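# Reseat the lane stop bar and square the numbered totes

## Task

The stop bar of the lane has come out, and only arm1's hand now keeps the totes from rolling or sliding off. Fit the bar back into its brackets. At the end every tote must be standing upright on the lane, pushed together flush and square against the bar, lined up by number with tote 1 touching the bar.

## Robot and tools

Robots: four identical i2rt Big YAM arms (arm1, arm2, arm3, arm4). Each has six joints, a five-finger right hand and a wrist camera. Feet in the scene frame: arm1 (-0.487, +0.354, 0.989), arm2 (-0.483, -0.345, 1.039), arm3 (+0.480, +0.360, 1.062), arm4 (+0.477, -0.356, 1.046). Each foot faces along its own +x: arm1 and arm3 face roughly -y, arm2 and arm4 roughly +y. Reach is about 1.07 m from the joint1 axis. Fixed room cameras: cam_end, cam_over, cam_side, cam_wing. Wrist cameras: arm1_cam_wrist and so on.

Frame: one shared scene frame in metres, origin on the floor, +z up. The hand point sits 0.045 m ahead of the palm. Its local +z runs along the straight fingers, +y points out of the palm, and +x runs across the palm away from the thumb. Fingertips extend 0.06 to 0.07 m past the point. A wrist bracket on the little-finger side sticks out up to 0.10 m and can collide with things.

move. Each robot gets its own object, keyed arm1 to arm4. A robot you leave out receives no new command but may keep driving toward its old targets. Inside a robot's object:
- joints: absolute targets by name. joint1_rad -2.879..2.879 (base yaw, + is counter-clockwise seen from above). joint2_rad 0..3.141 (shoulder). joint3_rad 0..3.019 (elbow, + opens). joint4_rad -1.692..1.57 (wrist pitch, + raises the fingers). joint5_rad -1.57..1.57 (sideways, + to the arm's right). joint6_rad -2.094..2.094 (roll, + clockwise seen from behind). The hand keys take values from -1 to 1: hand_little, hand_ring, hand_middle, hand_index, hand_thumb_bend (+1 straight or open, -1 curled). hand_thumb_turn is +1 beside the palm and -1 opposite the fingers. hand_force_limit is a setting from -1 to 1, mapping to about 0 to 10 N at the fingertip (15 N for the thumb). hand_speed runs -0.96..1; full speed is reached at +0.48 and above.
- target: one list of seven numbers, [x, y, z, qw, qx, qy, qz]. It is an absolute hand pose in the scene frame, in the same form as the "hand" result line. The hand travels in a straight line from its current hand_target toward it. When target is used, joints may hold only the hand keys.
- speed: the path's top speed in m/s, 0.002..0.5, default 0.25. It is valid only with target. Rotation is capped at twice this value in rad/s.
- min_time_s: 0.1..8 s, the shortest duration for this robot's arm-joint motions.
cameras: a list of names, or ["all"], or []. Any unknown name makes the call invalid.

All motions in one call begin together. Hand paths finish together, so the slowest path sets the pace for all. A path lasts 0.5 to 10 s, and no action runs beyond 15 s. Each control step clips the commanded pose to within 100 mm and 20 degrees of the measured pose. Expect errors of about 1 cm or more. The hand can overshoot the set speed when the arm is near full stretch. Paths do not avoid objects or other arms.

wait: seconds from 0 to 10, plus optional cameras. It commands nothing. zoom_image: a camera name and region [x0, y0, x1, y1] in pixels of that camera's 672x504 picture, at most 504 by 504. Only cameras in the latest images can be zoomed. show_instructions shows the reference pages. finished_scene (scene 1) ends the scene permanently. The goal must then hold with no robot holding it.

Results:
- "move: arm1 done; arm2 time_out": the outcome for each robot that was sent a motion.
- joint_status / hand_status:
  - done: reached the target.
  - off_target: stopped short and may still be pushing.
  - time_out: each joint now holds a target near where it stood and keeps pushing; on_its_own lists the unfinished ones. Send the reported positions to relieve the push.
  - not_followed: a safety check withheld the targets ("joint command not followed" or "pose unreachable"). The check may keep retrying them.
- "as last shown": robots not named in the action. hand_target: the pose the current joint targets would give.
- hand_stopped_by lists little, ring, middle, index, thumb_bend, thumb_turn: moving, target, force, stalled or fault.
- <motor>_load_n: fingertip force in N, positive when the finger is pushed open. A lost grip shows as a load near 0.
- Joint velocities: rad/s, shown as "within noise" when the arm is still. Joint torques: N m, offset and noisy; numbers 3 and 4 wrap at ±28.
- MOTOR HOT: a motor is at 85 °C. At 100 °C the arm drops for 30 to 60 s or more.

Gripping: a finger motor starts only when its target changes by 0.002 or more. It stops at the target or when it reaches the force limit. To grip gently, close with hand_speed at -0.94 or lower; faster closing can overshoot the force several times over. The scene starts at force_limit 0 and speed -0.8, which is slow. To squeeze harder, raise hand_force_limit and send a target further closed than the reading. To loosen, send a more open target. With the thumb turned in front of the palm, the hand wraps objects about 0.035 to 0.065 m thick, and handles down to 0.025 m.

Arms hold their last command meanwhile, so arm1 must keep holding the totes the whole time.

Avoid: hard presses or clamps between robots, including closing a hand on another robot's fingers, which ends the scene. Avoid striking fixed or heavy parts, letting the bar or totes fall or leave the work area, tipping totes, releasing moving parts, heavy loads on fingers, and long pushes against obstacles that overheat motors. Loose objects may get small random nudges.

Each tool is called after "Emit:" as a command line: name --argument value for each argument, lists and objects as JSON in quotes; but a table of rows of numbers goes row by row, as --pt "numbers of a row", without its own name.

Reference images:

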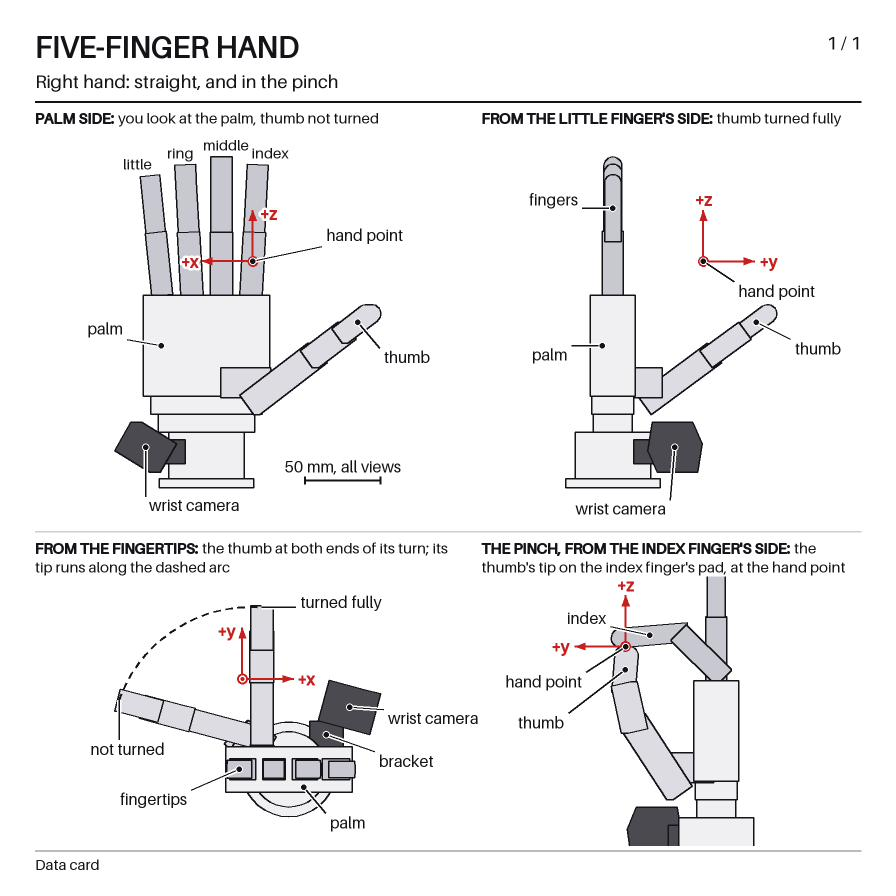

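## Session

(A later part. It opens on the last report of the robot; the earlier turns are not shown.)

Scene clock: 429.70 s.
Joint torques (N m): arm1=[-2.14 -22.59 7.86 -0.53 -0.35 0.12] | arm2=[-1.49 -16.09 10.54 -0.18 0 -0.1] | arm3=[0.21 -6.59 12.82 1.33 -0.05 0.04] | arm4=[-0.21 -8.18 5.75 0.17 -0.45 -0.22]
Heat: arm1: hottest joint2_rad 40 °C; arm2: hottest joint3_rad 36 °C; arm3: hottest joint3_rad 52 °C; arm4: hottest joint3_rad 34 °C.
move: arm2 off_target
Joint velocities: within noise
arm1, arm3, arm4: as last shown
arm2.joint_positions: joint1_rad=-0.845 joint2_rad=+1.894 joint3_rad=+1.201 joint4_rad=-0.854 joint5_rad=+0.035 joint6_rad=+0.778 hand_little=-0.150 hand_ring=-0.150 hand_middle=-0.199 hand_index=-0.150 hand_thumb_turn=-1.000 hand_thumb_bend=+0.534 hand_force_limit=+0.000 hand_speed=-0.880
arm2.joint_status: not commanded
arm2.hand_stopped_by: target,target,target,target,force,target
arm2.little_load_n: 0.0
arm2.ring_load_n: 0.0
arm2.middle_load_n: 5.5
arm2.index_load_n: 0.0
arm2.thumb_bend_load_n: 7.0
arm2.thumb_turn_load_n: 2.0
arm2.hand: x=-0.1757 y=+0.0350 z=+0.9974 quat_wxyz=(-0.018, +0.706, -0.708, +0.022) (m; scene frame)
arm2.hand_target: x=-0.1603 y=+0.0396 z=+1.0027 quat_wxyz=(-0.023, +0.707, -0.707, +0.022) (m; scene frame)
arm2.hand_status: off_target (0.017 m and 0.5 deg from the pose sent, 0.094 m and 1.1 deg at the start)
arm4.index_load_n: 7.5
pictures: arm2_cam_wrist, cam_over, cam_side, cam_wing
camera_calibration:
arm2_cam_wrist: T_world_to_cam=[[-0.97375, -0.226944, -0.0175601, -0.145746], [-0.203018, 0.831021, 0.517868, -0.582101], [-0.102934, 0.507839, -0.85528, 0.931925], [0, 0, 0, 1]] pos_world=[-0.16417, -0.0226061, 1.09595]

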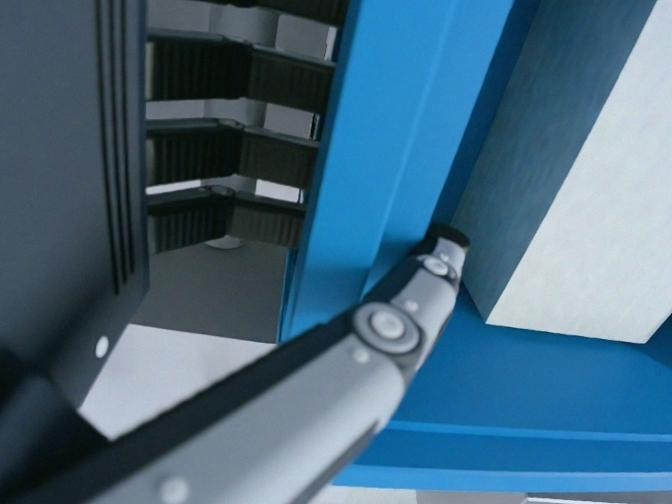

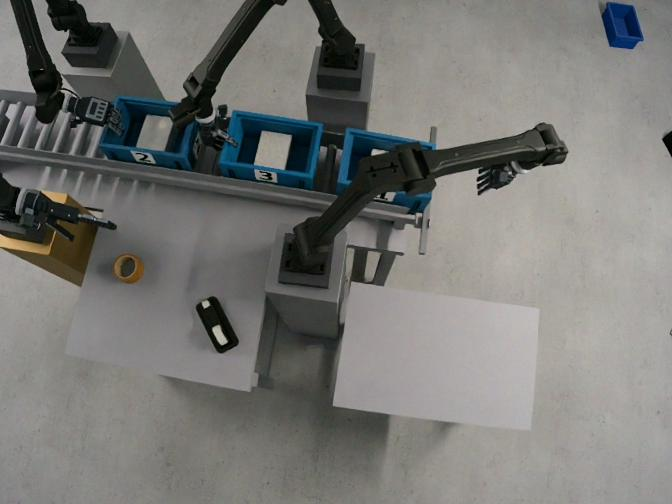

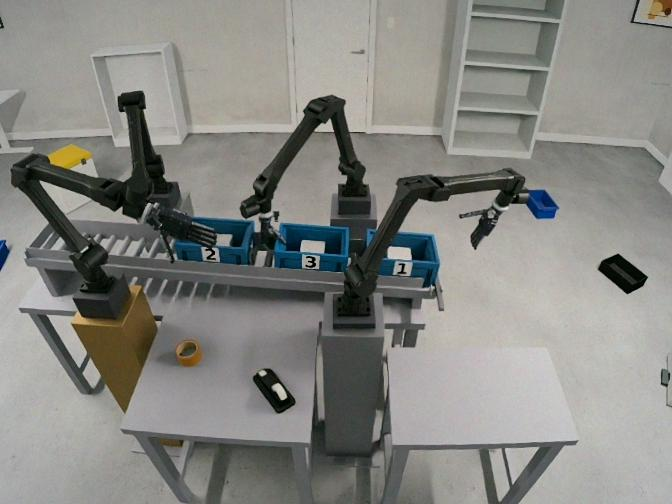

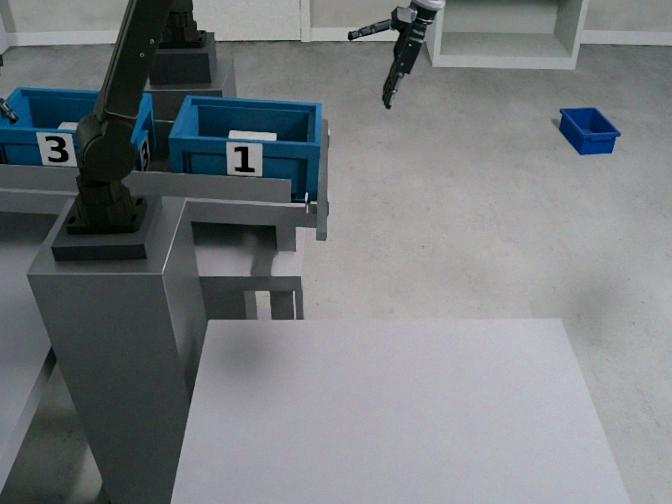

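Emit:
move --arm4 '{"target":[0.282,-0.018,1.0473,0.3643,-0.606,-0.606,0.3643],"speed":0.08}' --cameras '[]'

Emit:
move --arm2 '{"target":[-0.122,0.040,1.0055,-0.0223,0.7067,-0.7067,0.0223],"speed":0.06}' --arm1 '{"joints":{"hand_speed":0.0,"hand_thumb_turn":-1,"hand_thumb_bend":1,"hand_index":0.6,"hand_middle":0.6,"hand_ring":0.6,"hand_little":0.6},"target":[-0.60,-0.035,1.20,0,-0.7071,-0.7071,0],"speed":0.3}' --cameras '["arm1_cam_wrist","cam_side","cam_over"]'

Scene clock: 433.67 s.
Joint torques (N m): arm1=[-2.14 -22.59 7.84 -0.55 -0.36 0.12] | arm2=[-1.44 -15.91 10.52 -0.18 -0.01 -0.11] | arm3=[0.38 -6.48 12.88 1.21 -0.03 0.03] | arm4=[0.44 -6.53 6.69 -0.16 -0.26 -0.09]
Heat: arm1: hottest joint2_rad 40 °C; arm2: hottest joint3_rad 36 °C; arm3: hottest joint3_rad 52 °C; arm4: hottest joint3_rad 34 °C.
move: arm4 done
Joint velocities: within noise
arm1, arm2, arm3: as last shown
arm1.index_load_n: -0.5
arm4.joint_positions: joint1_rad=+0.126 joint2_rad=+1.603 joint3_rad=+0.747 joint4_rad=-0.437 joint5_rad=-1.083 joint6_rad=-1.267 hand_little=+0.300 hand_ring=+0.300 hand_middle=-0.064 hand_index=-0.073 hand_thumb_turn=-1.000 hand_thumb_bend=+0.496 hand_force_limit=+0.000 hand_speed=-0.900
arm4.joint_status: not commanded
arm4.hand_stopped_by: target,target,force,force,force,target
arm4.little_load_n: 0.0
arm4.ring_load_n: 0.0
arm4.middle_load_n: 8.0
arm4.index_load_n: 6.5
arm4.thumb_bend_load_n: 7.5
arm4.thumb_turn_load_n: -1.0
arm4.hand: x=+0.2775 y=-0.0178 z=+1.0526 quat_wxyz=(-0.373, +0.600, +0.606, -0.367) (m; scene frame)
arm4.hand_target: x=+0.2820 y=-0.0182 z=+1.0474 quat_wxyz=(-0.364, +0.606, +0.606, -0.364) (m; scene frame)
arm4.hand_status: done (0.007 m and 1.3 deg from the pose sent, 0.050 m and 1.1 deg at the start)
pictures: none
No camera images: "cameras" was empty.

Scene clock: 435.97 s.
Joint torques (N m): arm1=[-0.03 -12.22 8.85 -0.12 0.05 0.09] | arm2=[-1.79 -16.56 10.95 -0.2 -0.02 -0.1] | arm3=[0.5 -6.36 12.93 1.26 -0.03 0.02] | arm4=[0.5 -7.3 6.68 -0.17 -0.26 -0.18]
Heat: arm1: hottest joint2_rad 39 °C; arm2: hottest joint3_rad 36 °C; arm3: hottest joint3_rad 52 °C; arm4: hottest joint3_rad 34 °C.
move: arm1 done; arm2 off_target
Joint velocities: within noise
arm1.joint_positions: joint1_rad=-0.508 joint2_rad=+1.374 joint3_rad=+1.283 joint4_rad=-1.469 joint5_rad=-0.013 joint6_rad=+1.101 hand_little=+0.600 hand_ring=+0.600 hand_middle=+0.600 hand_index=+0.600 hand_thumb_turn=-1.000 hand_thumb_bend=+1.000 hand_force_limit=-0.800 hand_speed=+0.000
arm1.joint_status: all done
arm1.hand_stopped_by: target,target,target,target,target,target
arm1.little_load_n: 0.0
arm1.ring_load_n: 0.0
arm1.middle_load_n: 0.0
arm1.index_load_n: 0.0
arm1.thumb_bend_load_n: 0.0
arm1.thumb_turn_load_n: 0.0
arm1.hand: x=-0.6050 y=-0.0338 z=+1.2007 quat_wxyz=(-0.003, -0.709, -0.706, +0.004) (m; scene frame)
arm1.hand_target: x=-0.6000 y=-0.0348 z=+1.2000 quat_wxyz=(+0.000, -0.707, -0.707, +0.000) (m; scene frame)
arm1.hand_status: done (0.005 m and 0.6 deg from the pose sent, 0.341 m and 18.3 deg at the start)
arm2.joint_positions: joint1_rad=-0.890 joint2_rad=+1.949 joint3_rad=+1.297 joint4_rad=-0.897 joint5_rad=+0.034 joint6_rad=+0.727 hand_little=-0.150 hand_ring=-0.150 hand_middle=-0.199 hand_index=-0.150 hand_thumb_turn=-1.000 hand_thumb_bend=+0.534 hand_force_limit=+0.000 hand_speed=-0.880
arm2.joint_status: not commanded
arm2.hand_stopped_by: target,target,target,target,force,target
arm2.little_load_n: 0.0
arm2.ring_load_n: 0.0
arm2.middle_load_n: 5.5
arm2.index_load_n: 0.0
arm2.thumb_bend_load_n: 7.5
arm2.thumb_turn_load_n: 1.5
arm2.hand: x=-0.1403 y=+0.0361 z=+0.9997 quat_wxyz=(-0.016, +0.708, -0.706, +0.022) (m; scene frame)
arm2.hand_target: x=-0.1223 y=+0.0396 z=+1.0056 quat_wxyz=(-0.023, +0.707, -0.707, +0.023) (m; scene frame)
arm2.hand_status: off_target (0.020 m and 0.7 deg from the pose sent, 0.054 m and 0.5 deg at the start)
arm3, arm4: as last shown
arm4.index_load_n: 6.0
arm4.thumb_bend_load_n: 7.0
arm4.thumb_turn_load_n: -0.5
pictures: arm1_cam_wrist, cam_over, cam_side
camera_calibration:
arm1_cam_wrist: T_world_to_cam=[[0.966062, 0.255349, 0.0390091, 0.539146], [0.195465, -0.821366, 0.535865, -0.552836], [0.168873, -0.510054, -0.843402, 1.21258], [0, 0, 0, 1]] pos_world=[-0.61756, 0.0267285, 1.2979]

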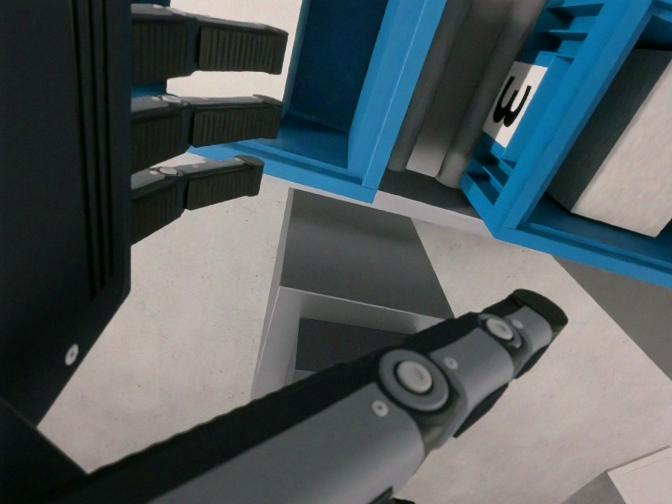

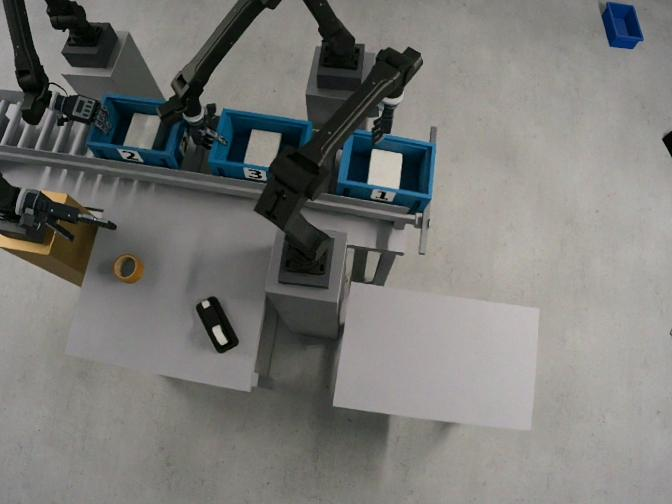

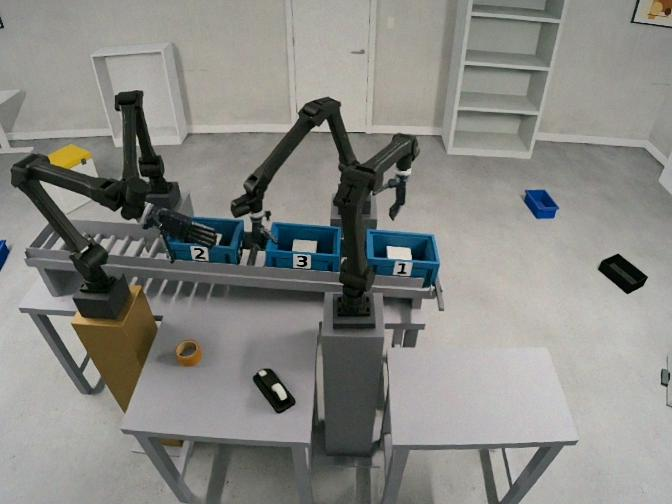

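Emit:
move --arm1 '{"target":[-0.448,-0.031,1.10,-0.0223,-0.7067,-0.7067,-0.0223],"speed":0.2}' --cameras '["arm1_cam_wrist","cam_side"]'

Emit:
zoom_image --camera "arm1_cam_wrist" --region '[140, 0, 500, 340]'

Scene clock: 443.10 s.
Joint torques (N m): arm1=[0.15 -11.11 7.73 0.5 -0.08 0.07] | arm2=[-1.96 -16.91 10.95 -0.18 -0.01 -0.1] | arm3=[0.21 -6.65 12.89 1.28 -0.02 0.01] | arm4=[0.09 -7.41 6.82 -0.03 -0.28 -0.12]
Heat: arm1: hottest joint2_rad 38 °C; arm2: hottest joint3_rad 37 °C; arm3: hottest joint3_rad 52 °C; arm4: hottest joint3_rad 34 °C.
move: arm1 done
Joint velocities: within noise
arm1.joint_positions: joint1_rad=-0.149 joint2_rad=+1.330 joint3_rad=+0.966 joint4_rad=-1.213 joint5_rad=-0.073 joint6_rad=+1.461 hand_little=+0.600 hand_ring=+0.600 hand_middle=+0.600 hand_index=+0.600 hand_thumb_turn=-1.000 hand_thumb_bend=+1.000 hand_force_limit=-0.800 hand_speed=+0.000
arm1.joint_status: not commanded
arm1.hand_stopped_by: target,target,target,target,target,target
arm1.little_load_n: 0.5
arm1.ring_load_n: 0.0
arm1.middle_load_n: 0.0
arm1.index_load_n: 0.0
arm1.thumb_bend_load_n: 0.0
arm1.thumb_turn_load_n: 0.0
arm1.hand: x=-0.4531 y=-0.0301 z=+1.1012 quat_wxyz=(-0.021, -0.709, -0.705, -0.025) (m; scene frame)
arm1.hand_target: x=-0.4480 y=-0.0310 z=+1.1000 quat_wxyz=(-0.022, -0.707, -0.707, -0.022) (m; scene frame)
arm1.hand_status: done (0.005 m and 0.4 deg from the pose sent, 0.187 m and 3.8 deg at the start)
arm2, arm4: as last shown
arm2.thumb_bend_load_n: 8.0
arm3.joint_positions: joint1_rad=-1.889 joint2_rad=+1.006 joint3_rad=+0.918 joint4_rad=-0.394 joint5_rad=-0.302 joint6_rad=-1.560 hand_little=+1.000 hand_ring=+1.000 hand_middle=+1.000 hand_index=+1.000 hand_thumb_turn=+1.000 hand_thumb_bend=+1.000 hand_force_limit=+0.000 hand_speed=-0.800
arm3.joint_status: not commanded
arm3.hand_stopped_by: target,target,target,target,target,target
arm3.little_load_n: 0.0
arm3.ring_load_n: 0.0
arm3.middle_load_n: 0.0
arm3.index_load_n: 0.0
arm3.thumb_bend_load_n: 0.0
arm3.thumb_turn_load_n: 0.0
arm3.hand: x=+0.0163 y=+0.5157 z=+1.3568 quat_wxyz=(+0.523, -0.065, -0.849, +0.039) (m; scene frame)
arm3.hand_target: x=+0.0144 y=+0.5219 z=+1.3779 quat_wxyz=(+0.536, -0.070, -0.841, +0.034) (m; scene frame)
arm3.hand_status: not commanded
arm4.middle_load_n: 7.5
arm4.index_load_n: 6.5
pictures: arm1_cam_wrist, cam_side
camera_calibration:
arm1_cam_wrist: T_world_to_cam=[[0.961391, 0.253314, 0.107515, 0.317692], [0.158569, -0.82926, 0.535896, -0.543257], [0.224908, -0.498157, -0.83741, 1.12409], [0, 0, 0, 1]] pos_world=[-0.472099, 0.0289957, 1.1983]

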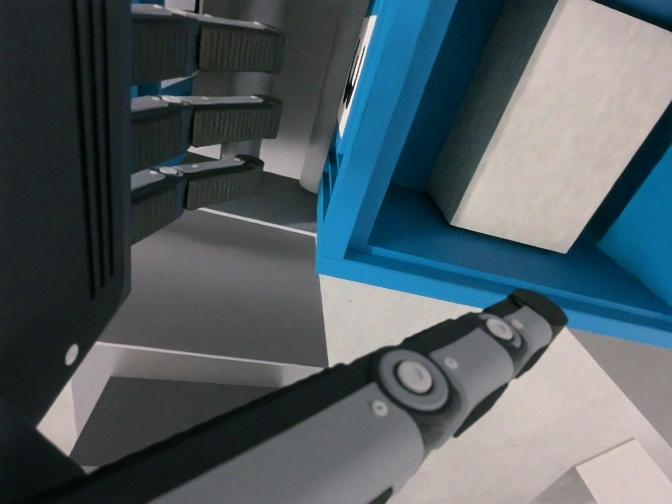

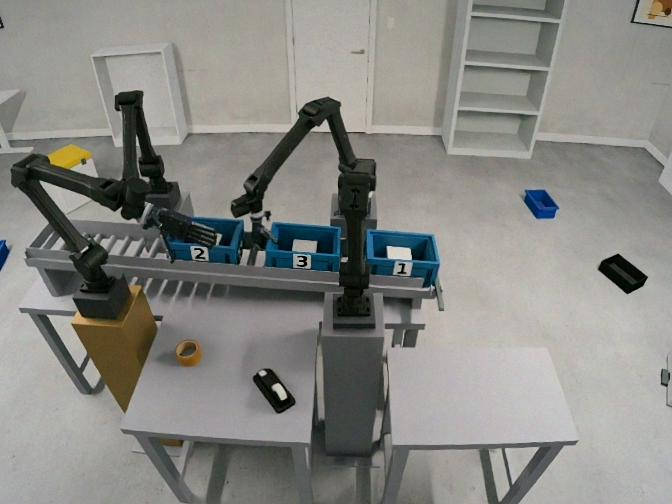

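Scaled by 1.400 from the camera's 672x504 image, which has a finer 960x720 frame.

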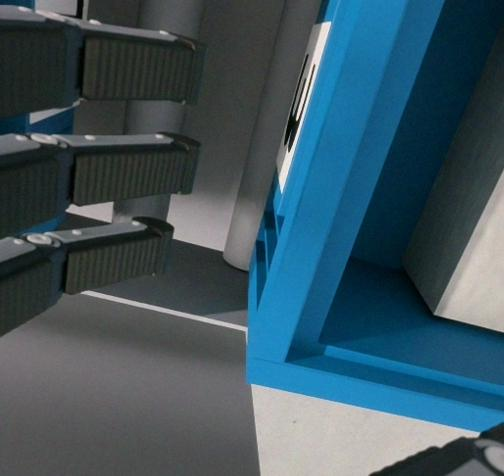

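Emit:
move --arm1 '{"target":[-0.445,-0.031,0.983,-0.0223,-0.7067,-0.7067,-0.0223],"speed":0.1}' --cameras '["arm1_cam_wrist","cam_side"]'

Emit:
zoom_image --camera "arm1_cam_wrist" --region '[140, 0, 500, 340]'

Scene clock: 446.50 s.
Joint torques (N m): arm1=[0.15 -11.22 6.32 0.54 -0.07 0.12] | arm2=[-1.85 -16.91 10.96 -0.17 -0.03 -0.1] | arm3=[0.56 -6.48 12.92 1.25 -0.02 0.03] | arm4=[0.15 -7.18 6.97 0.23 -0.24 -0.12]
Heat: arm1: hottest joint2_rad 38 °C; arm2: hottest joint3_rad 37 °C; arm3: hottest joint3_rad 53 °C; arm4: hottest joint3_rad 34 °C.
move: arm1 done
Joint velocities: within noise
arm1.joint_positions: joint1_rad=-0.138 joint2_rad=+1.500 joint3_rad=+0.792 joint4_rad=-0.859 joint5_rad=-0.073 joint6_rad=+1.473 hand_little=+0.600 hand_ring=+0.600 hand_middle=+0.600 hand_index=+0.600 hand_thumb_turn=-1.000 hand_thumb_bend=+1.000 hand_force_limit=-0.800 hand_speed=+0.000
arm1.joint_status: not commanded
arm1.hand_stopped_by: target,target,target,target,target,target
arm1.little_load_n: 0.0
arm1.ring_load_n: 0.0
arm1.middle_load_n: 0.5
arm1.index_load_n: 0.0
arm1.thumb_bend_load_n: 0.0
arm1.thumb_turn_load_n: 0.5
arm1.hand: x=-0.4502 y=-0.0311 z=+0.9877 quat_wxyz=(-0.024, -0.709, -0.705, -0.021) (m; scene frame)
arm1.hand_target: x=-0.4451 y=-0.0308 z=+0.9831 quat_wxyz=(-0.022, -0.707, -0.707, -0.022) (m; scene frame)
arm1.hand_status: done (0.007 m and 0.4 deg from the pose sent, 0.119 m and 0.5 deg at the start)
arm2, arm3, arm4: as last shown
arm2.index_load_n: 0.5
arm2.thumb_bend_load_n: 7.5
arm3.little_load_n: -0.5
arm3.middle_load_n: 0.5
arm4.middle_load_n: 8.0
arm4.thumb_bend_load_n: 7.5
pictures: arm1_cam_wrist, cam_side
camera_calibration:
arm1_cam_wrist: T_world_to_cam=[[0.961675, 0.253735, 0.10392, 0.331114], [0.158666, -0.824076, 0.543805, -0.491325], [0.22362, -0.506475, -0.832752, 1.0224], [0, 0, 0, 1]] pos_world=[-0.469096, 0.0289155, 1.08418]

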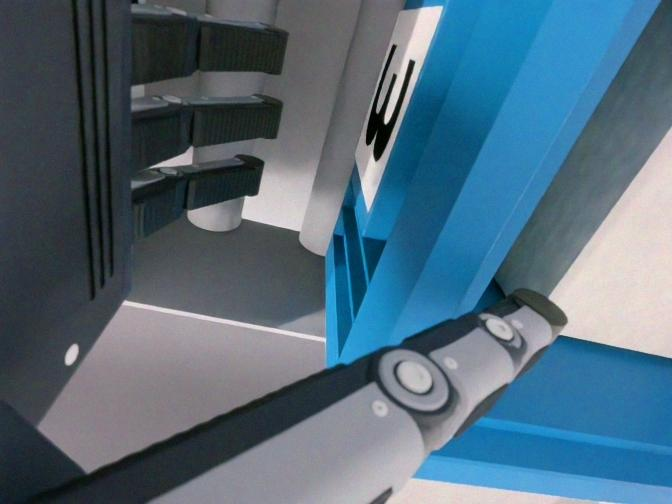

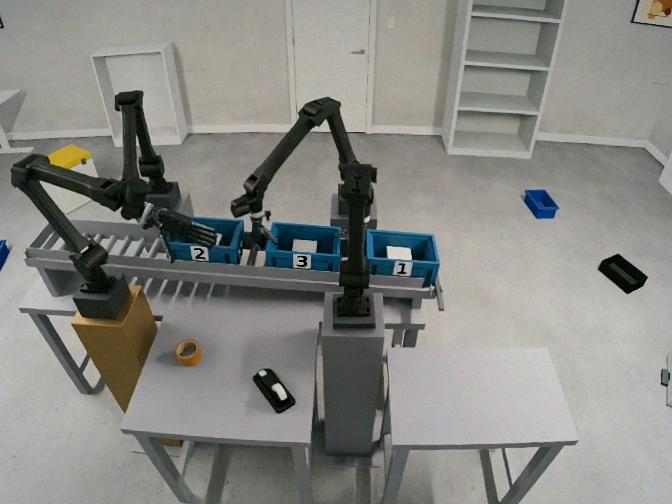

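Scaled by 1.400 from the camera's 672x504 image, which has a finer 960x720 frame.

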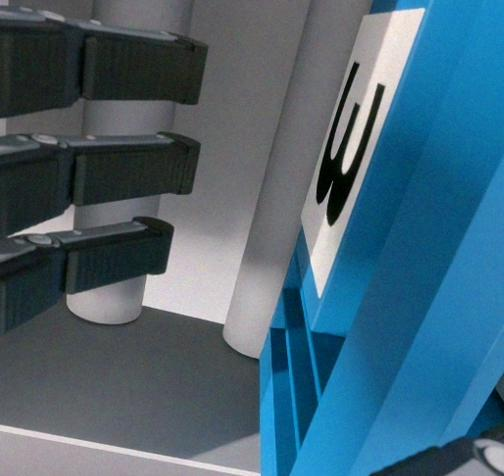

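Emit:
move --arm1 '{"joints":{"hand_speed":-0.6,"hand_force_limit":-0.3,"hand_index":-0.15,"hand_middle":-0.2,"hand_ring":-0.15,"hand_little":-0.15}}' --cameras '["arm1_cam_wrist"]'

Emit:
zoom_image --camera "arm1_cam_wrist" --region '[140, 0, 500, 340]'

Scene clock: 448.37 s.
Joint torques (N m): arm1=[0.15 -11.16 6.31 0.51 -0.08 0.11] | arm2=[-1.96 -16.91 10.91 -0.17 -0.04 -0.09] | arm3=[0.56 -6.77 12.9 1.28 -0.02 0.02] | arm4=[0.79 -6.89 6.95 -0.05 -0.28 -0.16]
Heat: arm1: hottest joint2_rad 37 °C; arm2: hottest joint3_rad 37 °C; arm3: hottest joint3_rad 53 °C; arm4: hottest joint3_rad 34 °C.
move: arm1 done
Joint velocities: within noise
arm1.joint_positions: joint1_rad=-0.137 joint2_rad=+1.500 joint3_rad=+0.792 joint4_rad=-0.858 joint5_rad=-0.073 joint6_rad=+1.473 hand_little=-0.150 hand_ring=-0.150 hand_middle=-0.200 hand_index=-0.150 hand_thumb_turn=-1.000 hand_thumb_bend=+1.000 hand_force_limit=-0.300 hand_speed=-0.600
arm1.joint_status: all done
arm1.hand_stopped_by: target,target,target,target,target,target
arm1.little_load_n: 0.5
arm1.ring_load_n: 0.0
arm1.middle_load_n: 0.0
arm1.index_load_n: 0.0
arm1.thumb_bend_load_n: 0.0
arm1.thumb_turn_load_n: 0.0
arm1.hand: x=-0.4501 y=-0.0312 z=+0.9877 quat_wxyz=(-0.024, -0.709, -0.705, -0.021) (m; scene frame)
arm1.hand_target: x=-0.4451 y=-0.0308 z=+0.9831 quat_wxyz=(-0.022, -0.707, -0.707, -0.022) (m; scene frame)
arm1.hand_status: not commanded
arm2, arm3, arm4: as last shown
arm2.index_load_n: 0.0
arm2.thumb_bend_load_n: 7.0
arm3.little_load_n: 0.0
arm3.middle_load_n: 0.0
arm4.thumb_bend_load_n: 7.0
pictures: arm1_cam_wrist
camera_calibration:
arm1_cam_wrist: T_world_to_cam=[[0.961679, 0.253753, 0.103843, 0.331112], [0.15864, -0.823881, 0.544107, -0.491631], [0.223623, -0.506783, -0.832565, 1.0221], [0, 0, 0, 1]] pos_world=[-0.468996, 0.0289162, 1.08408]

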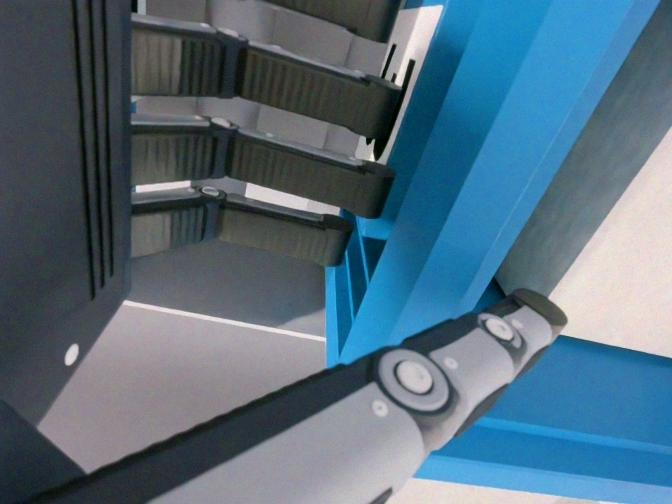

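Scaled by 1.400 from the camera's 672x504 image, which has a finer 960x720 frame.

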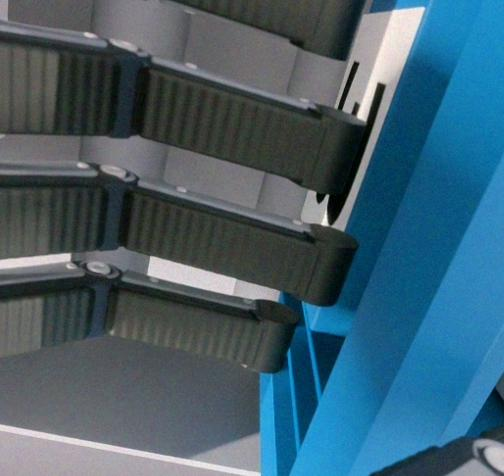

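Emit:
move --arm1 '{"target":[-0.4195,-0.030,0.985,-0.0223,-0.7067,-0.7067,-0.0223],"speed":0.05}' --cameras '["arm1_cam_wrist"]'

Emit:
zoom_image --camera "arm1_cam_wrist" --region '[140, 0, 500, 340]'

Scene clock: 450.57 s.
Joint torques (N m): arm1=[0.09 -12.04 6.13 0.49 -0.19 0.13] | arm2=[-2.14 -16.91 10.91 -0.18 -0.02 -0.11] | arm3=[0.21 -6.65 12.92 1.26 -0.02 0.04] | arm4=[0.67 -7.3 6.82 -0.21 -0.27 -0.13]
Heat: arm1: hottest joint2_rad 37 °C; arm2: hottest joint3_rad 37 °C; arm3: hottest joint3_rad 53 °C; arm4: hottest joint3_rad 34 °C.
move: arm1 done
Joint velocities: within noise
arm1.joint_positions: joint1_rad=-0.064 joint2_rad=+1.500 joint3_rad=+0.789 joint4_rad=-0.858 joint5_rad=-0.070 joint6_rad=+1.544 hand_little=-0.150 hand_ring=-0.150 hand_middle=-0.200 hand_index=-0.150 hand_thumb_turn=-1.000 hand_thumb_bend=+1.000 hand_force_limit=-0.300 hand_speed=-0.600
arm1.joint_status: not commanded
arm1.hand_stopped_by: target,target,target,target,target,target
arm1.little_load_n: 0.0
arm1.ring_load_n: 0.0
arm1.middle_load_n: 0.0
arm1.index_load_n: 0.0
arm1.thumb_bend_load_n: 0.0
arm1.thumb_turn_load_n: 0.0
arm1.hand: x=-0.4247 y=-0.0305 z=+0.9863 quat_wxyz=(-0.021, -0.708, -0.705, -0.023) (m; scene frame)
arm1.hand_target: x=-0.4196 y=-0.0300 z=+0.9851 quat_wxyz=(-0.022, -0.707, -0.707, -0.022) (m; scene frame)
arm1.hand_status: done (0.005 m and 0.3 deg from the pose sent, 0.031 m and 0.5 deg at the start)
arm2, arm3, arm4: as last shown
arm2.joint_positions: joint1_rad=-0.891 joint2_rad=+1.949 joint3_rad=+1.297 joint4_rad=-0.897 joint5_rad=+0.034 joint6_rad=+0.727 hand_little=-0.150 hand_ring=-0.150 hand_middle=-0.199 hand_index=-0.150 hand_thumb_turn=-1.000 hand_thumb_bend=+0.534 hand_force_limit=+0.000 hand_speed=-0.880
arm2.thumb_bend_load_n: 7.5
arm2.hand: x=-0.1401 y=+0.0361 z=+0.9996 quat_wxyz=(-0.016, +0.708, -0.706, +0.022) (m; scene frame)
arm2.hand_target: x=-0.1223 y=+0.0394 z=+1.0056 quat_wxyz=(-0.023, +0.707, -0.707, +0.023) (m; scene frame)
arm3.ring_load_n: 0.5
arm4.index_load_n: 6.0
pictures: arm1_cam_wrist
camera_calibration:
arm1_cam_wrist: T_world_to_cam=[[0.961463, 0.254505, 0.103995, 0.306417], [0.161042, -0.827908, 0.537246, -0.486724], [0.22283, -0.499795, -0.836989, 1.01992], [0, 0, 0, 1]] pos_world=[-0.443494, 0.028803, 1.08329]

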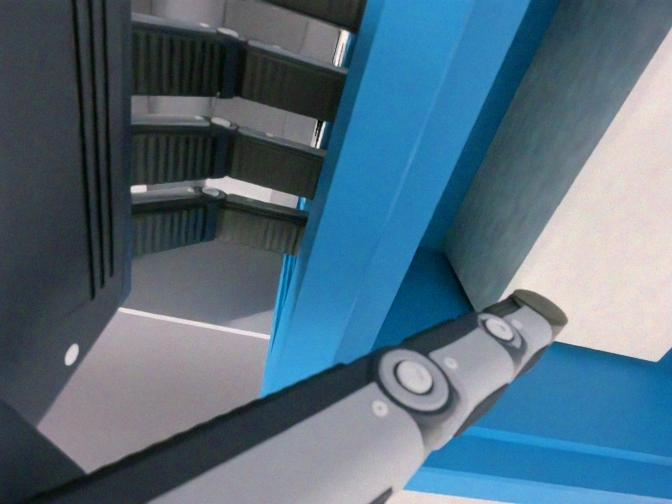

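Scaled by 1.400 from the camera's 672x504 image, which has a finer 960x720 frame.

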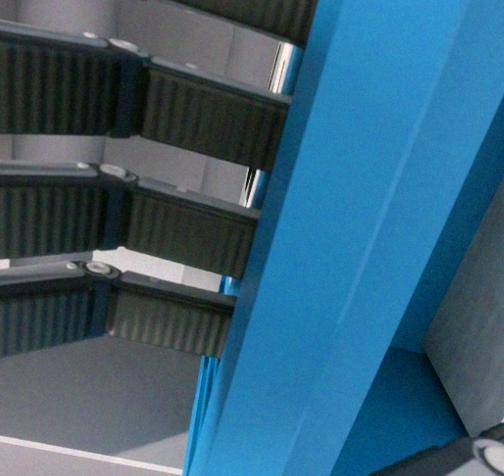

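Emit:
move --arm1 '{"joints":{"hand_speed":-0.86,"hand_force_limit":0.2,"hand_thumb_bend":-0.5}}' --arm2 '{"joints":{"hand_speed":-0.88,"hand_force_limit":0.3,"hand_thumb_bend":-0.6}}' --cameras '["cam_side"]'

Emit:
move --arm1 '{"target":[-0.4195,-0.030,1.015,-0.0223,-0.7067,-0.7067,-0.0223],"speed":0.04}' --arm2 '{"target":[-0.1223,0.0395,1.0356,-0.0223,0.7067,-0.7067,0.0223],"speed":0.04}' --cameras '["cam_side","cam_over","arm1_cam_wrist","arm2_cam_wrist"]'

Emit:
zoom_image --camera "cam_side" --region '[180, 170, 460, 310]'

Scene clock: 458.30 s.
Joint torques (N m): arm1=[-0.09 -11.99 6.15 0.49 0.04 0.11] | arm2=[-2.2 -16.67 10.81 -0.08 0.06 -0.07] | arm3=[0.5 -6.71 12.97 1.31 -0.04 0.03] | arm4=[0.21 -7.06 6.8 0.08 -0.31 -0.19]
Heat: arm1: hottest joint2_rad 36 °C; arm2: hottest joint3_rad 38 °C; arm3: hottest joint3_rad 53 °C; arm4: hottest joint3_rad 34 °C.
move: arm1 off_target; arm2 off_target
Joint velocities: within noise
arm1.joint_positions: joint1_rad=-0.062 joint2_rad=+1.500 joint3_rad=+0.789 joint4_rad=-0.858 joint5_rad=-0.075 joint6_rad=+1.545 hand_little=-0.150 hand_ring=-0.150 hand_middle=-0.200 hand_index=-0.150 hand_thumb_turn=-1.000 hand_thumb_bend=+0.470 hand_force_limit=+0.200 hand_speed=-0.860
arm1.joint_status: hand_thumb_bend off_target (ended at +0.470, target -0.500); the others done
arm1.hand_stopped_by: target,target,target,target,force,target
arm1.little_load_n: 0.0
arm1.ring_load_n: 0.5
arm1.middle_load_n: 3.0
arm1.index_load_n: 0.5
arm1.thumb_bend_load_n: 8.5
arm1.thumb_turn_load_n: 0.5
arm1.hand: x=-0.4229 y=-0.0305 z=+0.9868 quat_wxyz=(-0.023, -0.708, -0.706, -0.025) (m; scene frame)
arm1.hand_target: x=-0.4196 y=-0.0300 z=+0.9850 quat_wxyz=(-0.022, -0.707, -0.707, -0.022) (m; scene frame)
arm1.hand_status: not commanded
arm2.joint_positions: joint1_rad=-0.891 joint2_rad=+1.949 joint3_rad=+1.297 joint4_rad=-0.899 joint5_rad=+0.032 joint6_rad=+0.725 hand_little=-0.150 hand_ring=-0.150 hand_middle=-0.199 hand_index=-0.150 hand_thumb_turn=-1.000 hand_thumb_bend=+0.522 hand_force_limit=+0.300 hand_speed=-0.880
arm2.joint_status: hand_thumb_bend off_target (ended at +0.522, target -0.600); the others done
arm2.hand_stopped_by: target,target,target,target,force,target
arm2.little_load_n: 0.0
arm2.ring_load_n: 0.0
arm2.middle_load_n: 6.5
arm2.index_load_n: 0.5
arm2.thumb_bend_load_n: 10.5
arm2.thumb_turn_load_n: 1.5
arm2.hand: x=-0.1408 y=+0.0360 z=+0.9998 quat_wxyz=(-0.015, +0.708, -0.706, +0.021) (m; scene frame)
arm2.hand_target: x=-0.1223 y=+0.0395 z=+1.0057 quat_wxyz=(-0.023, +0.707, -0.707, +0.023) (m; scene frame)
arm2.hand_status: not commanded
arm3, arm4: as last shown
arm3.ring_load_n: 0.0
arm4.index_load_n: 6.5
pictures: cam_side

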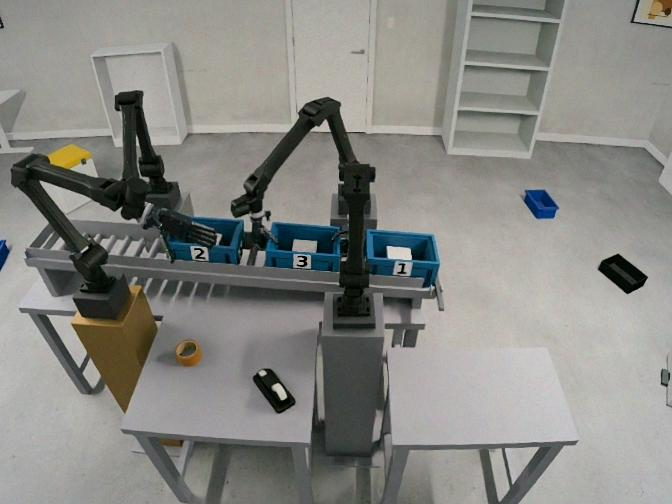

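Scene clock: 459.53 s.
Joint torques (N m): arm1=[-0.09 -14.62 8.91 -0.66 -0.61 -0.05] | arm2=[-1.44 -20.84 11.17 -0.39 -0.09 -0.06] | arm3=[0.5 -6.48 12.89 1.24 -0.04 0.05] | arm4=[0.21 -7.06 6.89 0.08 -0.23 -0.14]
Heat: arm1: hottest joint3_rad 37 °C; arm2: hottest joint3_rad 38 °C; arm3: hottest joint3_rad 53 °C; arm4: hottest joint3_rad 34 °C.
move: arm1 off_target; arm2 off_target
Joint velocities: within noise
arm1.joint_positions: joint1_rad=-0.062 joint2_rad=+1.475 joint3_rad=+0.789 joint4_rad=-0.921 joint5_rad=-0.061 joint6_rad=+1.557 hand_little=-0.150 hand_ring=-0.150 hand_middle=-0.199 hand_index=-0.150 hand_thumb_turn=-1.000 hand_thumb_bend=+0.470 hand_force_limit=+0.200 hand_speed=-0.860
arm1.joint_status: not commanded
arm1.hand_stopped_by: target,target,target,target,force,target
arm1.little_load_n: 0.0
arm1.ring_load_n: 0.0
arm1.middle_load_n: 10.0
arm1.index_load_n: 0.0
arm1.thumb_bend_load_n: 3.0
arm1.thumb_turn_load_n: 0.5
arm1.hand: x=-0.4255 y=-0.0176 z=+0.9929 quat_wxyz=(-0.004, -0.712, -0.701, -0.034) (m; scene frame)
arm1.hand_target: x=-0.4196 y=-0.0297 z=+1.0145 quat_wxyz=(-0.022, -0.707, -0.707, -0.022) (m; scene frame)
arm1.hand_status: off_target (0.026 m and 2.6 deg from the pose sent, 0.028 m and 0.3 deg at the start)
arm2.joint_positions: joint1_rad=-0.898 joint2_rad=+1.948 joint3_rad=+1.315 joint4_rad=-0.961 joint5_rad=+0.036 joint6_rad=+0.724 hand_little=-0.150 hand_ring=-0.150 hand_middle=-0.199 hand_index=-0.150 hand_thumb_turn=-1.000 hand_thumb_bend=+0.520 hand_force_limit=+0.300 hand_speed=-0.880
arm2.joint_status: not commanded
arm2.hand_stopped_by: target,target,target,target,force,target
arm2.little_load_n: 0.0
arm2.ring_load_n: 0.5
arm2.middle_load_n: 6.5
arm2.index_load_n: 0.0
arm2.thumb_bend_load_n: 0.0
arm2.thumb_turn_load_n: 0.0
arm2.hand: x=-0.1435 y=+0.0280 z=+1.0068 quat_wxyz=(+0.006, +0.706, -0.707, +0.022) (m; scene frame)
arm2.hand_target: x=-0.1232 y=+0.0386 z=+1.0356 quat_wxyz=(-0.022, +0.707, -0.707, +0.023) (m; scene frame)
arm2.hand_status: off_target (0.038 m and 3.3 deg from the pose sent, 0.040 m and 0.9 deg at the start)
arm3, arm4: as last shown
arm4.thumb_bend_load_n: 7.5
arm4.thumb_turn_load_n: -1.0
pictures: arm1_cam_wrist, arm2_cam_wrist, cam_over, cam_side
camera_calibration:
arm1_cam_wrist: T_world_to_cam=[[0.964807, 0.24075, 0.105765, 0.302685], [0.156916, -0.849862, 0.503103, -0.447617], [0.211008, -0.468801, -0.85773, 1.04815], [0, 0, 0, 1]] pos_world=[-0.442963, 0.0380916, 1.09222]
arm2_cam_wrist: T_world_to_cam=[[-0.97339, -0.227885, 0.0241025, -0.157664], [-0.186198, 0.847838, 0.496489, -0.551139], [-0.133577, 0.478789, -0.867709, 0.955759], [0, 0, 0, 1]] pos_world=[-0.128422, -0.0262596, 1.10675]

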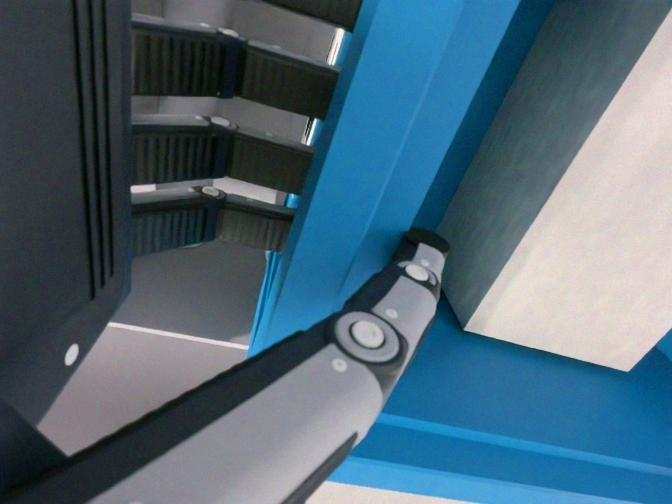

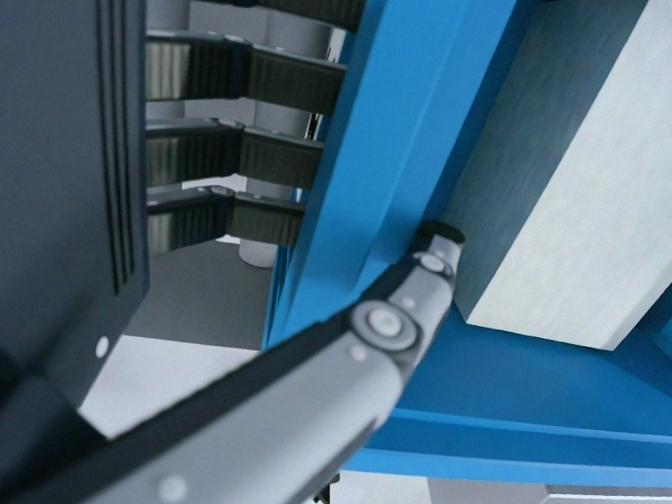

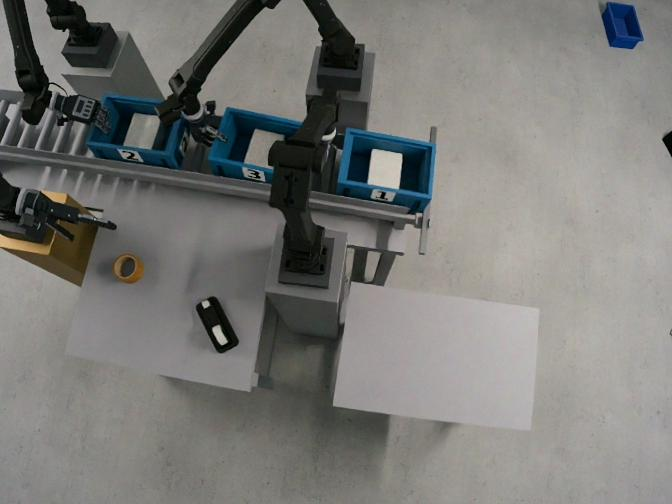

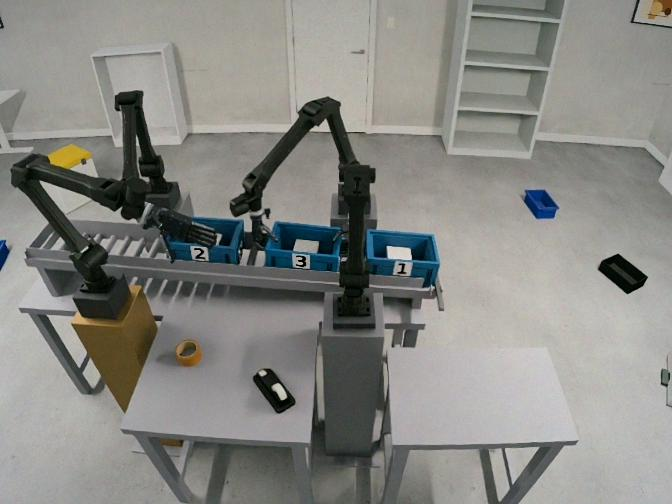

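Scaled by 1.800 from the camera's 672x504 image, which has a finer 960x720 frame.

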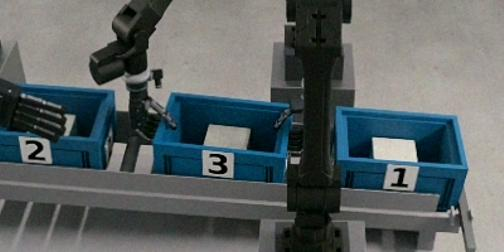

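Emit:
move --arm1 '{"joints":{"hand_speed":-0.88,"hand_force_limit":-0.2,"hand_index":-0.5,"hand_ring":-0.5,"hand_little":-0.5}}' --arm2 '{"joints":{"hand_speed":-0.88,"hand_force_limit":-0.2,"hand_index":-0.5,"hand_ring":-0.5,"hand_little":-0.5}}' --cameras '["arm1_cam_wrist","arm2_cam_wrist"]'

Scene clock: 462.00 s.
Joint torques (N m): arm1=[-0.15 -14.45 8.91 -0.58 -0.61 -0.05] | arm2=[-0.97 -20.6 11.29 -0.39 -0.15 -0.07] | arm3=[0.21 -6.53 12.88 1.26 -0.01 0.03] | arm4=[0.5 -7.06 6.91 -0.06 -0.29 -0.16]
Heat: arm1: hottest joint3_rad 37 °C; arm2: hottest joint3_rad 39 °C; arm3: hottest joint3_rad 53 °C; arm4: hottest joint3_rad 34 °C.
move: arm1 off_target; arm2 off_target
Joint velocities: within noise
arm1.joint_positions: joint1_rad=-0.062 joint2_rad=+1.474 joint3_rad=+0.789 joint4_rad=-0.923 joint5_rad=-0.061 joint6_rad=+1.558 hand_little=-0.182 hand_ring=-0.192 hand_middle=-0.200 hand_index=-0.226 hand_thumb_turn=-1.000 hand_thumb_bend=+0.470 hand_force_limit=-0.200 hand_speed=-0.880
arm1.joint_status: hand_little off_target (ended at -0.182, target -0.500); hand_ring off_target (ended at -0.192, target -0.500); hand_index off_target (ended at -0.226, target -0.500); the others done
arm1.hand_stopped_by: force,force,target,force,force,target
arm1.little_load_n: 2.0
arm1.ring_load_n: 3.5
arm1.middle_load_n: 1.5
arm1.index_load_n: 5.0
arm1.thumb_bend_load_n: 6.0
arm1.thumb_turn_load_n: 0.5
arm1.hand: x=-0.4256 y=-0.0174 z=+0.9934 quat_wxyz=(-0.004, -0.713, -0.701, -0.034) (m; scene frame)
arm1.hand_target: x=-0.4195 y=-0.0296 z=+1.0145 quat_wxyz=(-0.022, -0.707, -0.707, -0.022) (m; scene frame)
arm1.hand_status: not commanded
arm2.joint_positions: joint1_rad=-0.898 joint2_rad=+1.948 joint3_rad=+1.315 joint4_rad=-0.962 joint5_rad=+0.038 joint6_rad=+0.724 hand_little=-0.204 hand_ring=-0.204 hand_middle=-0.200 hand_index=-0.237 hand_thumb_turn=-1.000 hand_thumb_bend=+0.520 hand_force_limit=-0.200 hand_speed=-0.880
arm2.joint_status: hand_little off_target (ended at -0.204, target -0.500); hand_ring off_target (ended at -0.204, target -0.500); hand_index off_target (ended at -0.237, target -0.500); the others done
arm2.hand_stopped_by: force,force,target,force,force,target
arm2.little_load_n: 1.5
arm2.ring_load_n: 1.5
arm2.middle_load_n: 0.0
arm2.index_load_n: 6.5
arm2.thumb_bend_load_n: 0.5
arm2.thumb_turn_load_n: 0.0
arm2.hand: x=-0.1432 y=+0.0272 z=+1.0068 quat_wxyz=(+0.007, +0.706, -0.708, +0.023) (m; scene frame)
arm2.hand_target: x=-0.1231 y=+0.0386 z=+1.0356 quat_wxyz=(-0.023, +0.707, -0.707, +0.023) (m; scene frame)
arm2.hand_status: not commanded
arm3: as last shown
arm3.little_load_n: -0.5
arm4.joint_positions: joint1_rad=+0.126 joint2_rad=+1.603 joint3_rad=+0.747 joint4_rad=-0.437 joint5_rad=-1.083 joint6_rad=-1.267 hand_little=+0.300 hand_ring=+0.300 hand_middle=-0.064 hand_index=-0.073 hand_thumb_turn=-1.000 hand_thumb_bend=+0.496 hand_force_limit=+0.000 hand_speed=-0.900
arm4.joint_status: not commanded
arm4.hand_stopped_by: target,target,force,force,force,target
arm4.little_load_n: 0.0
arm4.ring_load_n: 0.0
arm4.middle_load_n: 7.5
arm4.index_load_n: 6.5
arm4.thumb_bend_load_n: 7.5
arm4.thumb_turn_load_n: -1.0
arm4.hand: x=+0.2775 y=-0.0178 z=+1.0526 quat_wxyz=(-0.373, +0.600, +0.606, -0.367) (m; scene frame)
arm4.hand_target: x=+0.2820 y=-0.0182 z=+1.0474 quat_wxyz=(-0.364, +0.606, +0.606, -0.364) (m; scene frame)
arm4.hand_status: not commanded
pictures: arm1_cam_wrist, arm2_cam_wrist
camera_calibration:
arm1_cam_wrist: T_world_to_cam=[[0.965081, 0.239636, 0.105796, 0.302606], [0.156022, -0.850273, 0.502686, -0.447693], [0.210417, -0.468626, -0.857971, 1.04873], [0, 0, 0, 1]] pos_world=[-0.442861, 0.0382877, 1.09282]
arm2_cam_wrist: T_world_to_cam=[[-0.973558, -0.227113, 0.0245973, -0.158255], [-0.185608, 0.849182, 0.494408, -0.54825], [-0.133174, 0.476769, -0.868882, 0.957444], [0, 0, 0, 1]] pos_world=[-0.128323, -0.0268571, 1.10686]

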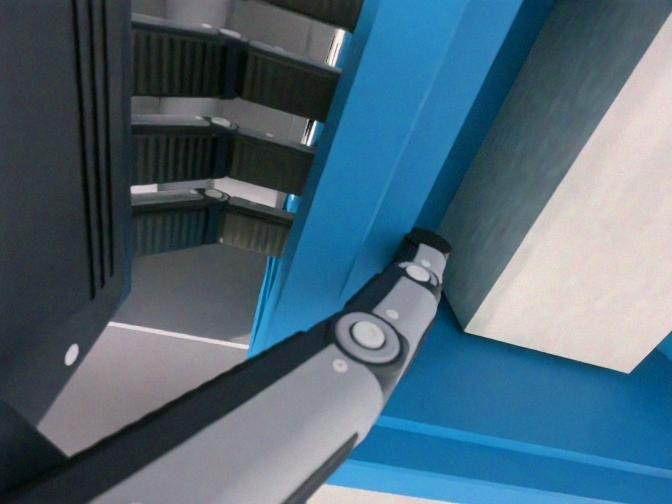

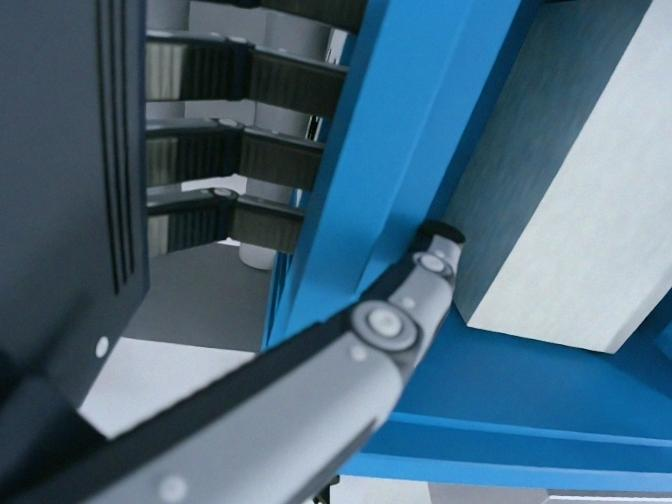

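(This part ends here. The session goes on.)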